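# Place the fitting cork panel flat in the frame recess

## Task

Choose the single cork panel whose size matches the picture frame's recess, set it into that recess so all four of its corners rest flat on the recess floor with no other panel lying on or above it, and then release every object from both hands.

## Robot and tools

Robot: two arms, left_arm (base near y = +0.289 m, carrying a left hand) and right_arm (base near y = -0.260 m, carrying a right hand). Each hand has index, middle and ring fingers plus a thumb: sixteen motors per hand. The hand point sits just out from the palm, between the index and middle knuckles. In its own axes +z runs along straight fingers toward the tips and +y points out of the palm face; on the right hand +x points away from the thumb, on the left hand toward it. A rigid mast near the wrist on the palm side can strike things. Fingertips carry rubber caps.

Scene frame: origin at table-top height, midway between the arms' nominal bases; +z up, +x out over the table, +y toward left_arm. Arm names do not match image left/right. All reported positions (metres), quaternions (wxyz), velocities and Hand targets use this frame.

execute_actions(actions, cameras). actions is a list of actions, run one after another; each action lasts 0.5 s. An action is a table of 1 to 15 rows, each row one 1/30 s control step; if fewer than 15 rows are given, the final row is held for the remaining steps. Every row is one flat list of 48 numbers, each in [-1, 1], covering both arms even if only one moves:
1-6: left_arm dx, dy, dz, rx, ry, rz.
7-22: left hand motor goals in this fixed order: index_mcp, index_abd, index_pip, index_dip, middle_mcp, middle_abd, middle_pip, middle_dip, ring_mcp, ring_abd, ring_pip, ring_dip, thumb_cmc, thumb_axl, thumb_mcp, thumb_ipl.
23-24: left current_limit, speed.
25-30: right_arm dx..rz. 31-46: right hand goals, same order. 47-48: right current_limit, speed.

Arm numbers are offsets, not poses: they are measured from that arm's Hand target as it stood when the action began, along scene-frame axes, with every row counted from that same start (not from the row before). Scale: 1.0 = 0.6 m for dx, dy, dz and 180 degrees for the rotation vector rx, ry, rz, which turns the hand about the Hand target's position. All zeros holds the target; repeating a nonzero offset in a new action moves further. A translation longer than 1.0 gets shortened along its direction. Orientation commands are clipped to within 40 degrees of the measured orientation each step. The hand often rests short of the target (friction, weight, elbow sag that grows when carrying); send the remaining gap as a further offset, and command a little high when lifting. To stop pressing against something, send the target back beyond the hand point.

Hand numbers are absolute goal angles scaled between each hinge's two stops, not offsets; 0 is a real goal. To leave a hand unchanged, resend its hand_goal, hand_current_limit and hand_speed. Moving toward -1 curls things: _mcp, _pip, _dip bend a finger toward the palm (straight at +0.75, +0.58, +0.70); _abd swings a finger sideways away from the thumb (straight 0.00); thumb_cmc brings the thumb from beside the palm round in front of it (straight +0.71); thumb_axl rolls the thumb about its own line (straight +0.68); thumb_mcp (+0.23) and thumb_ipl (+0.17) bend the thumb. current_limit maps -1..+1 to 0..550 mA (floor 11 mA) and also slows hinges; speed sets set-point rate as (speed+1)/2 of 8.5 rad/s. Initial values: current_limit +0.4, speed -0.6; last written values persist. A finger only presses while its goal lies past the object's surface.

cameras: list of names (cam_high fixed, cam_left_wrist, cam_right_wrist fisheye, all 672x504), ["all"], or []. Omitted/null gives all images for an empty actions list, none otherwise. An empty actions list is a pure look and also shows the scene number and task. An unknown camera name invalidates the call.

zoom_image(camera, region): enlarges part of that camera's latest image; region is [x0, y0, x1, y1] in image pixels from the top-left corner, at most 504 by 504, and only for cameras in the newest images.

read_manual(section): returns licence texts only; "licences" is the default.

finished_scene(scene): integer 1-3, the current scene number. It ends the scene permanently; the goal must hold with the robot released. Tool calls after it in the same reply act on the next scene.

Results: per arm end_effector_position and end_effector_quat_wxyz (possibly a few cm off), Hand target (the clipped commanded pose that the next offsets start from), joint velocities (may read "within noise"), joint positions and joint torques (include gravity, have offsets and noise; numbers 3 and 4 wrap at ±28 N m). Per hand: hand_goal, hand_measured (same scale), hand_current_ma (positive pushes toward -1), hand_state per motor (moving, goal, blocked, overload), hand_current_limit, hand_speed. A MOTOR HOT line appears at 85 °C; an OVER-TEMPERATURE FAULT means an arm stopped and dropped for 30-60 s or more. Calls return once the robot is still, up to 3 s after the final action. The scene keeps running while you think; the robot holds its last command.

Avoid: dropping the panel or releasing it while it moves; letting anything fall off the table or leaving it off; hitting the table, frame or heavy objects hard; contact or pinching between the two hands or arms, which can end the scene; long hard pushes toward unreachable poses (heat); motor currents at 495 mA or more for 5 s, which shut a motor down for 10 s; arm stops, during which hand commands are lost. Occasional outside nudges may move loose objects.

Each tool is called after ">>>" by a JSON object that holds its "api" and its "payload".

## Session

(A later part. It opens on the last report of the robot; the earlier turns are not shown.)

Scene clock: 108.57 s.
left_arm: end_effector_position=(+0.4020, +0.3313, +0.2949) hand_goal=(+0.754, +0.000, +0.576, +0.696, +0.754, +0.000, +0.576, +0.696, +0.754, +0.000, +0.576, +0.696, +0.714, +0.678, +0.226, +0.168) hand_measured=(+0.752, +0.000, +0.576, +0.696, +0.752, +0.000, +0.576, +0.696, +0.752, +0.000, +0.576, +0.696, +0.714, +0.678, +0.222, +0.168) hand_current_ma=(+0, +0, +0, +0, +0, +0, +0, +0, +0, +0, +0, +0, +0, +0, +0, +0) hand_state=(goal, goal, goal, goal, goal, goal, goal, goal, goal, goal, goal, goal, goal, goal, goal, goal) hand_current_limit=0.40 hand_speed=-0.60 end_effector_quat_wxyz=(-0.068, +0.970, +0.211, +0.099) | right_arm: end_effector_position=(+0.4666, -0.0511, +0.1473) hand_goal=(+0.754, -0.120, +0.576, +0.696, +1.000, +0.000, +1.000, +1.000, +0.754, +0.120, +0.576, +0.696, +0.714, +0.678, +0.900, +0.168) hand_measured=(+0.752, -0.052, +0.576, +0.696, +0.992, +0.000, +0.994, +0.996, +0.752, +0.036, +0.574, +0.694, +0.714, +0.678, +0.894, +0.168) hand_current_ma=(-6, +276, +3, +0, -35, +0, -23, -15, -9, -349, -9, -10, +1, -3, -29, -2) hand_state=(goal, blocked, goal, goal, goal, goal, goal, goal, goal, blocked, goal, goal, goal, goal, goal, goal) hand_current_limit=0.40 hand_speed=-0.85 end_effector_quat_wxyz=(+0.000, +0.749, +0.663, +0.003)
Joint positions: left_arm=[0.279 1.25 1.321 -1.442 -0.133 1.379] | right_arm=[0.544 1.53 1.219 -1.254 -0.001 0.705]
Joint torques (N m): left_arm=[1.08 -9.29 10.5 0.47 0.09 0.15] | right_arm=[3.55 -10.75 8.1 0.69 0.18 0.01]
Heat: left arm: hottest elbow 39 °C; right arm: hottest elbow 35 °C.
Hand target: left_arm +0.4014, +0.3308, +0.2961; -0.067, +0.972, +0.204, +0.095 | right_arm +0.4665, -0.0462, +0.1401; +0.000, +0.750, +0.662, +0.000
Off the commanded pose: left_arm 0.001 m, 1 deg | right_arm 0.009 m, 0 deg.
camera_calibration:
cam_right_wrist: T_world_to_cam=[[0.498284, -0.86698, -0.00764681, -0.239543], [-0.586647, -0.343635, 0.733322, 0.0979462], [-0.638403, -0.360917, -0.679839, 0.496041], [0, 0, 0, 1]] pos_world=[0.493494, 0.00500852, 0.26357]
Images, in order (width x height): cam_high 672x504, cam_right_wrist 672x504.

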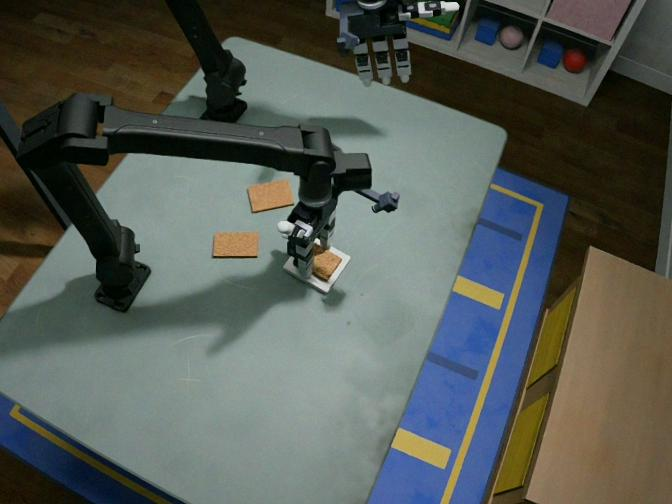

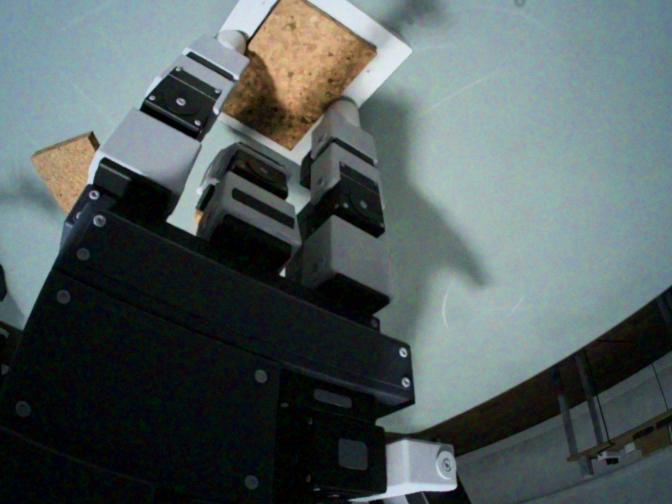

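>>> {"api": "execute_actions", "payload": {"actions": [[[0,0,0,0,0,0,0.754,0,0.576,0.696,0.754,0,0.576,0.696,0.754,0,0.576,0.696,0.714,0.678,0.226,0.168,0.4,-0.6,-0.0035,0.001,-0.008,0,0,0,0.754,-0.12,0.576,0.696,1,0,1,1,0.754,0.12,0.576,0.696,0.714,0.678,0.9,0.168,0.4,-0.85]]], "cameras": ["cam_high","cam_right_wrist"]}}

>>> {"api": "zoom_image", "payload": {"camera": "cam_high", "region": [275, 225, 355, 305]}}

>>> {"api": "zoom_image", "payload": {"camera": "cam_right_wrist", "region": [200, 0, 450, 160]}}

Scene clock: 117.67 s.
left_arm: end_effector_position=(+0.4020, +0.3313, +0.2949) hand_goal=(+0.754, +0.000, +0.576, +0.696, +0.754, +0.000, +0.576, +0.696, +0.754, +0.000, +0.576, +0.696, +0.714, +0.678, +0.226, +0.168) hand_measured=(+0.752, +0.000, +0.576, +0.696, +0.752, +0.000, +0.576, +0.696, +0.752, +0.000, +0.576, +0.696, +0.714, +0.678, +0.222, +0.168) hand_current_ma=(+0, +0, +0, +0, +0, +0, +0, +0, +0, +0, +0, +0, +0, +0, +0, +0) hand_state=(goal, goal, goal, goal, goal, goal, goal, goal, goal, goal, goal, goal, goal, goal, goal, goal) hand_current_limit=0.40 hand_speed=-0.60 end_effector_quat_wxyz=(-0.068, +0.970, +0.211, +0.099) | right_arm: end_effector_position=(+0.4650, -0.0502, +0.1435) hand_goal=(+0.754, -0.120, +0.576, +0.696, +1.000, +0.000, +1.000, +1.000, +0.754, +0.120, +0.576, +0.696, +0.714, +0.678, +0.900, +0.168) hand_measured=(+0.752, -0.052, +0.576, +0.696, +0.992, +0.000, +0.994, +0.996, +0.752, +0.036, +0.574, +0.694, +0.714, +0.678, +0.894, +0.168) hand_current_ma=(-6, +276, +3, +0, -35, +0, -23, -15, -11, -346, -9, -9, +1, -3, -29, -2) hand_state=(goal, blocked, goal, goal, goal, goal, goal, goal, goal, blocked, goal, goal, goal, goal, goal, goal) hand_current_limit=0.40 hand_speed=-0.85 end_effector_quat_wxyz=(+0.000, +0.749, +0.663, +0.004)
Joint positions: left_arm=[0.279 1.25 1.321 -1.442 -0.133 1.379] | right_arm=[0.548 1.53 1.208 -1.241 0 0.709]
Joint torques (N m): left_arm=[1.03 -9.41 10.48 0.44 0.09 0.15] | right_arm=[3.55 -10.52 8.09 0.73 0.17 0.01]
Heat: left arm: hottest elbow 39 °C; right arm: hottest elbow 35 °C.
Hand target: left_arm +0.4014, +0.3308, +0.2961; -0.067, +0.972, +0.204, +0.095 | right_arm +0.4645, -0.0456, +0.1354; +0.000, +0.750, +0.662, +0.000
Off the commanded pose: left_arm 0.001 m, 1 deg | right_arm 0.009 m, 0 deg.
camera_calibration:
cam_right_wrist: T_world_to_cam=[[0.498276, -0.866987, -0.00737795, -0.238047], [-0.587962, -0.344144, 0.732028, 0.100874], [-0.637198, -0.360414, -0.681235, 0.492431], [0, 0, 0, 1]] pos_world=[0.4917, 0.00581079, 0.259862]
Images, in order (width x height): cam_high 672x504, cam_right_wrist 672x504.

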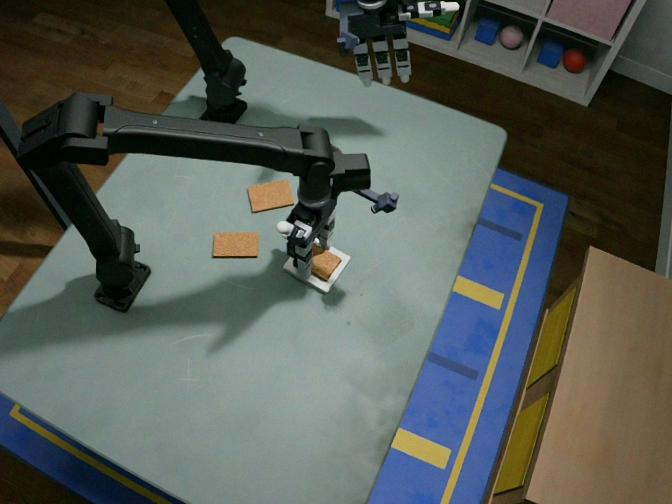

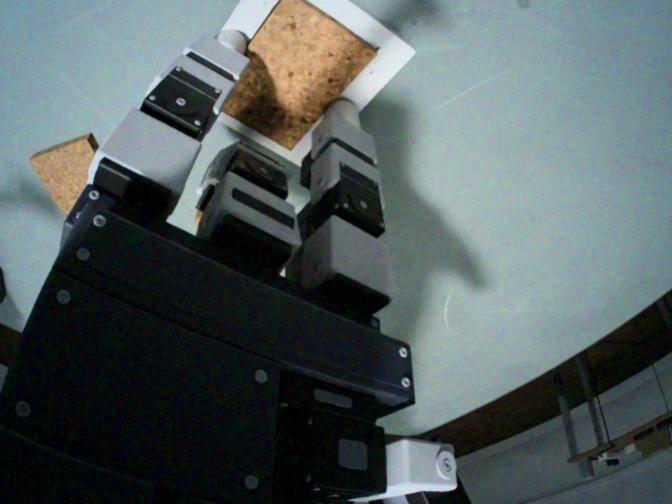

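Scaled by 6.300 from the camera's 672x504 image, which has a finer 960x720 frame.

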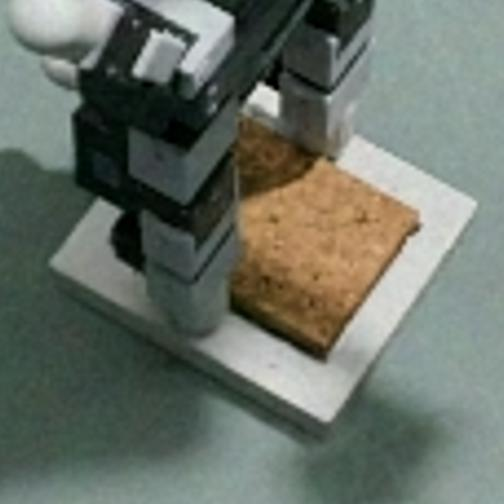

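Scaled by 2.016 from the camera's 672x504 image, which has a finer 960x720 frame.

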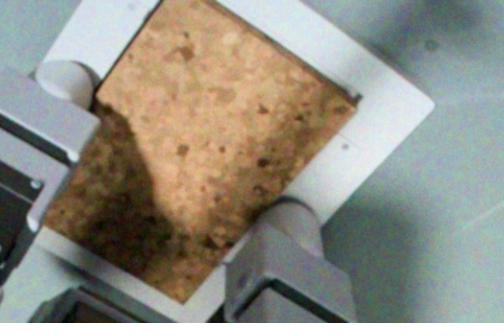

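>>> {"api": "execute_actions", "payload": {"actions": [[[0,0,0,0,0,0,0.754,0,0.576,0.696,0.754,0,0.576,0.696,0.754,0,0.576,0.696,0.714,0.678,0.226,0.168,0.4,-0.6,-0.0015,0,-0.004,0,0,0,0.754,-0.12,0.576,0.696,1,0,1,1,0.754,0.12,0.576,0.696,0.714,0.678,0.9,0.168,0.4,-0.85]],[[0,0,0,0,0,0,0.754,0,0.576,0.696,0.754,0,0.576,0.696,0.754,0,0.576,0.696,0.714,0.678,0.226,0.168,0.4,-0.6,0,0,0,0,0,0,0.754,0.04,0.576,0.696,1,0,1,1,0.754,-0.05,0.576,0.696,0.714,0.678,0.9,0.168,0.4,-0.7]]], "cameras": ["cam_high","cam_right_wrist"]}}

>>> {"api": "zoom_image", "payload": {"camera": "cam_high", "region": [275, 225, 355, 305]}}

>>> {"api": "zoom_image", "payload": {"camera": "cam_right_wrist", "region": [200, 0, 450, 160]}}

Scene clock: 126.57 s.
left_arm: end_effector_position=(+0.4020, +0.3313, +0.2949) hand_goal=(+0.754, +0.000, +0.576, +0.696, +0.754, +0.000, +0.576, +0.696, +0.754, +0.000, +0.576, +0.696, +0.714, +0.678, +0.226, +0.168) hand_measured=(+0.752, +0.000, +0.576, +0.696, +0.752, +0.000, +0.576, +0.696, +0.752, +0.000, +0.576, +0.696, +0.714, +0.678, +0.222, +0.168) hand_current_ma=(+0, +0, +0, +0, +0, +0, +0, +0, +0, +0, +0, +0, +0, +0, +0, +0) hand_state=(goal, goal, goal, goal, goal, goal, goal, goal, goal, goal, goal, goal, goal, goal, goal, goal) hand_current_limit=0.40 hand_speed=-0.60 end_effector_quat_wxyz=(-0.068, +0.970, +0.211, +0.099) | right_arm: end_effector_position=(+0.4654, -0.0503, +0.1432) hand_goal=(+0.754, +0.040, +0.576, +0.696, +1.000, +0.000, +1.000, +1.000, +0.754, -0.050, +0.576, +0.696, +0.714, +0.678, +0.900, +0.168) hand_measured=(+0.752, +0.036, +0.576, +0.696, +0.992, +0.000, +0.994, +0.996, +0.754, -0.016, +0.576, +0.694, +0.714, +0.678, +0.894, +0.168) hand_current_ma=(-6, -11, +3, +0, -35, +0, -23, -15, +3, +139, +1, -4, +1, -3, -29, -2) hand_state=(goal, goal, goal, goal, goal, goal, goal, goal, goal, blocked, goal, goal, goal, goal, goal, goal) hand_current_limit=0.40 hand_speed=-0.70 end_effector_quat_wxyz=(+0.002, +0.749, +0.662, +0.005)
Joint positions: left_arm=[0.279 1.25 1.321 -1.442 -0.133 1.379] | right_arm=[0.548 1.53 1.207 -1.238 0.002 0.71]
Joint torques (N m): left_arm=[1.08 -9.41 10.48 0.47 0.09 0.15] | right_arm=[3.55 -10.64 7.5 0.83 0.08 0]
Heat: left arm: hottest elbow 39 °C; right arm: hottest elbow 34 °C.
Hand target: left_arm +0.4014, +0.3308, +0.2961; -0.067, +0.972, +0.204, +0.095 | right_arm +0.4634, -0.0456, +0.1329; +0.000, +0.750, +0.662, +0.000
Off the commanded pose: left_arm 0.001 m, 1 deg | right_arm 0.011 m, 1 deg.
camera_calibration:
cam_right_wrist: T_world_to_cam=[[0.496983, -0.867744, -0.00534403, -0.238073], [-0.590787, -0.342859, 0.730355, 0.102878], [-0.635594, -0.359817, -0.683047, 0.492], [0, 0, 0, 1]] pos_world=[0.491809, 0.00571566, 0.259649]
Images, in order (width x height): cam_high 672x504, cam_right_wrist 672x504.

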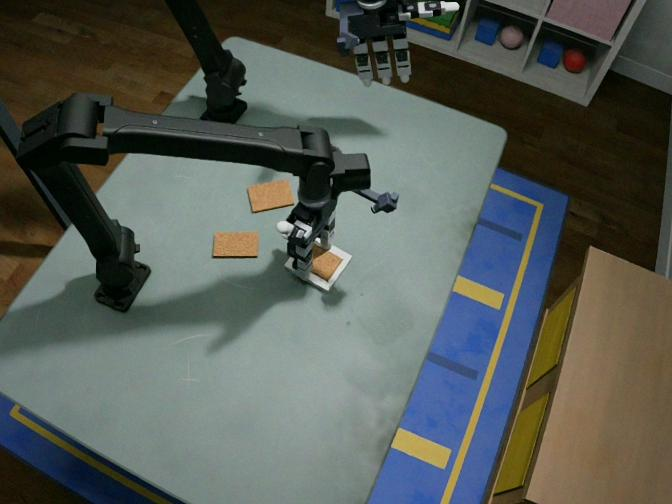

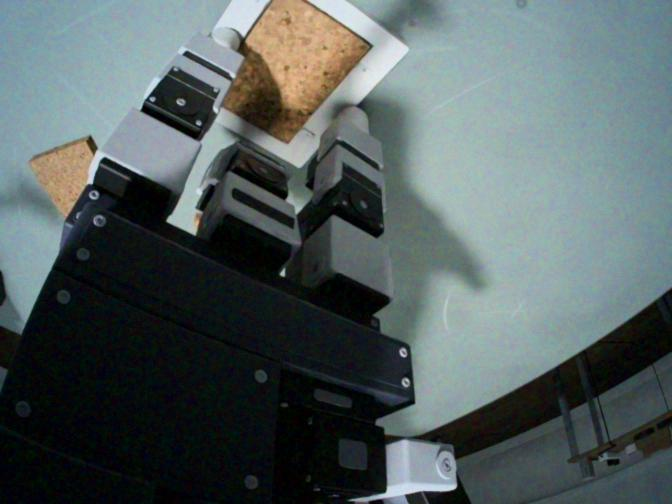

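Scaled by 6.300 from the camera's 672x504 image, which has a finer 960x720 frame.

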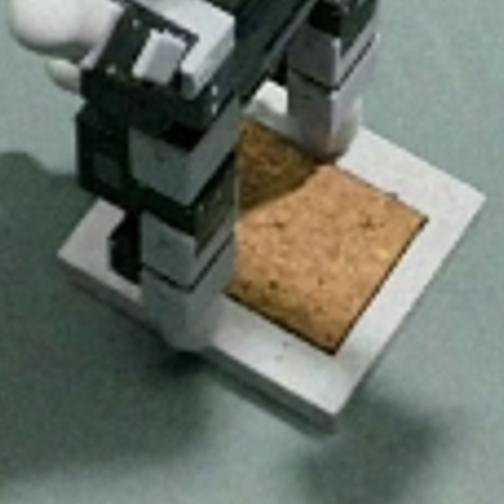

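Scaled by 2.016 from the camera's 672x504 image, which has a finer 960x720 frame.

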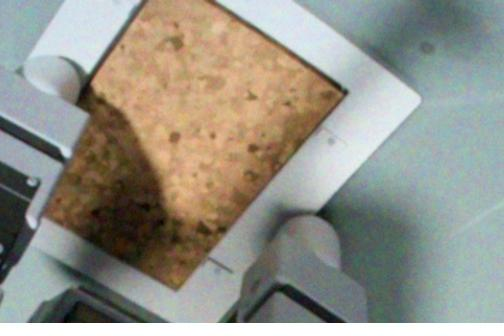

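>>> {"api": "execute_actions", "payload": {"actions": [[[0,0,0,0,0,0,0.754,0,0.576,0.696,0.754,0,0.576,0.696,0.754,0,0.576,0.696,0.714,0.678,0.226,0.168,0.4,-0.6,0,0,0.02,0,0,0,0.95,0.04,0.15,0.696,1,0,1,1,0.95,-0.05,0.15,0.696,0.714,0.678,0.9,0.168,0.4,-0.7]],[[0,0,0,0,0,0,0.754,0,0.576,0.696,0.754,0,0.576,0.696,0.754,0,0.576,0.696,0.714,0.678,0.226,0.168,0.4,-0.6,0,0,0.06,0,0,0,1,0.04,0.0,0.696,1,0,1,1,1,-0.05,0.0,0.696,0.714,0.678,0.9,0.168,0.4,-0.7]],[[0,0,0,0,0,0,0.754,0,0.576,0.696,0.754,0,0.576,0.696,0.754,0,0.576,0.696,0.714,0.678,0.226,0.168,0.4,-0.6,0,0,0.1,0,0,0,1,0.04,0.0,0.696,1,0,1,1,1,-0.05,0.0,0.696,0.714,0.678,0.9,0.168,0.4,-0.7]],[[0,0,0,0,0,0,0.754,0,0.576,0.696,0.754,0,0.576,0.696,0.754,0,0.576,0.696,0.714,0.678,0.226,0.168,0.4,-0.6,-0.05,-0.14,0.03,0,0,0,1,0.04,0.0,0.696,1,0,1,1,1,-0.05,0.0,0.696,0.714,0.678,0.9,0.168,0.4,-0.7]],[[0,0,0,0,0,0,0.754,0,0.576,0.696,0.754,0,0.576,0.696,0.754,0,0.576,0.696,0.714,0.678,0.226,0.168,0.4,-0.6,-0.05,-0.14,0,0,0,0,1,0.04,0.0,0.696,1,0,1,1,1,-0.05,0.0,0.696,0.714,0.678,0.9,0.168,0.4,-0.7]]], "cameras": ["cam_high"]}}

>>> {"api": "zoom_image", "payload": {"camera": "cam_high", "region": [275, 225, 355, 305]}}

Scene clock: 134.03 s.
left_arm: end_effector_position=(+0.4020, +0.3313, +0.2949) hand_goal=(+0.754, +0.000, +0.576, +0.696, +0.754, +0.000, +0.576, +0.696, +0.754, +0.000, +0.576, +0.696, +0.714, +0.678, +0.226, +0.168) hand_measured=(+0.752, +0.000, +0.576, +0.696, +0.752, +0.000, +0.576, +0.696, +0.752, +0.000, +0.576, +0.696, +0.714, +0.678, +0.222, +0.168) hand_current_ma=(+0, +0, +0, +0, +0, +0, +0, +0, +0, +0, +0, +0, +0, +0, +0, +0) hand_state=(goal, goal, goal, goal, goal, goal, goal, goal, goal, goal, goal, goal, goal, goal, goal, goal) hand_current_limit=0.40 hand_speed=-0.60 end_effector_quat_wxyz=(-0.068, +0.970, +0.211, +0.099) | right_arm: end_effector_position=(+0.4048, -0.2109, +0.2556) hand_goal=(+1.000, +0.040, +0.000, +0.696, +1.000, +0.000, +1.000, +1.000, +1.000, -0.050, +0.000, +0.696, +0.714, +0.678, +0.900, +0.168) hand_measured=(+0.996, +0.038, +0.002, +0.696, +0.992, +0.000, +0.994, +0.996, +0.996, -0.048, +0.002, +0.694, +0.714, +0.678, +0.896, +0.168) hand_current_ma=(-22, -7, +12, +0, -32, +0, -22, -15, -21, +4, +12, -10, +1, -3, -19, -2) hand_state=(goal, goal, goal, goal, goal, goal, goal, goal, goal, goal, goal, goal, goal, goal, goal, goal) hand_current_limit=0.40 hand_speed=-0.70 end_effector_quat_wxyz=(+0.001, +0.752, +0.660, -0.001)
Joint positions: left_arm=[0.279 1.25 1.321 -1.442 -0.133 1.379] | right_arm=[0.228 1.165 1.159 -1.566 0.003 0.397]
Joint torques (N m): left_arm=[1.03 -9.41 10.5 0.47 0.09 0.15] | right_arm=[1.9 -6.89 9.07 0.01 0.06 -0.27]
Heat: left arm: hottest elbow 39 °C; right arm: hottest elbow 34 °C.
Hand target: left_arm +0.4014, +0.3308, +0.2961; -0.067, +0.972, +0.204, +0.095 | right_arm +0.4036, -0.2136, +0.2590; +0.000, +0.750, +0.662, +0.000
Off the commanded pose: left_arm 0.001 m, 1 deg | right_arm 0.004 m, 0 deg.
Images, in order (width x height): cam_high 672x504.

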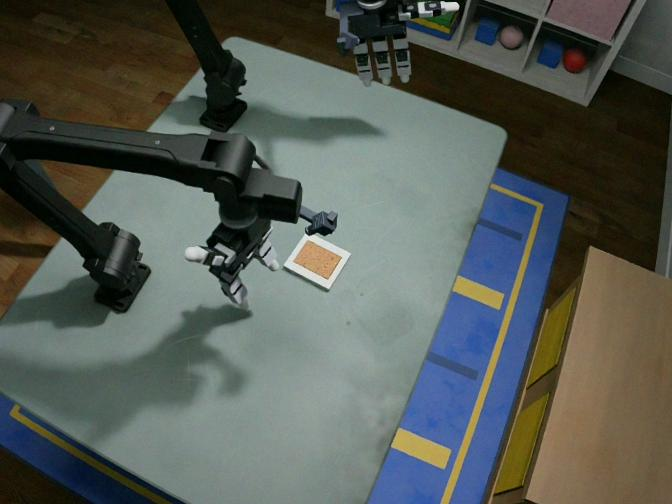

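Scaled by 6.300 from the camera's 672x504 image, which has a finer 960x720 frame.

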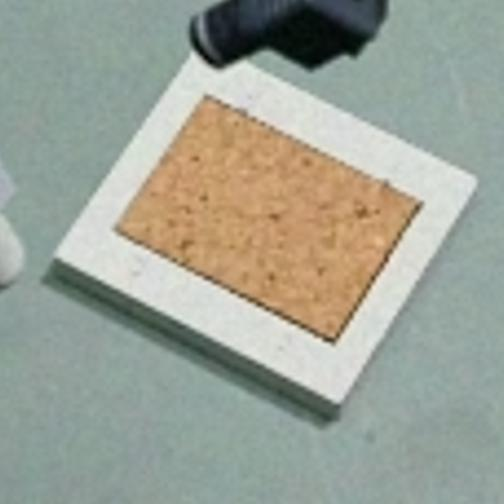

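>>> {"api": "finished_scene", "payload": {"scene": 2}}

The scene is finished: the task was done.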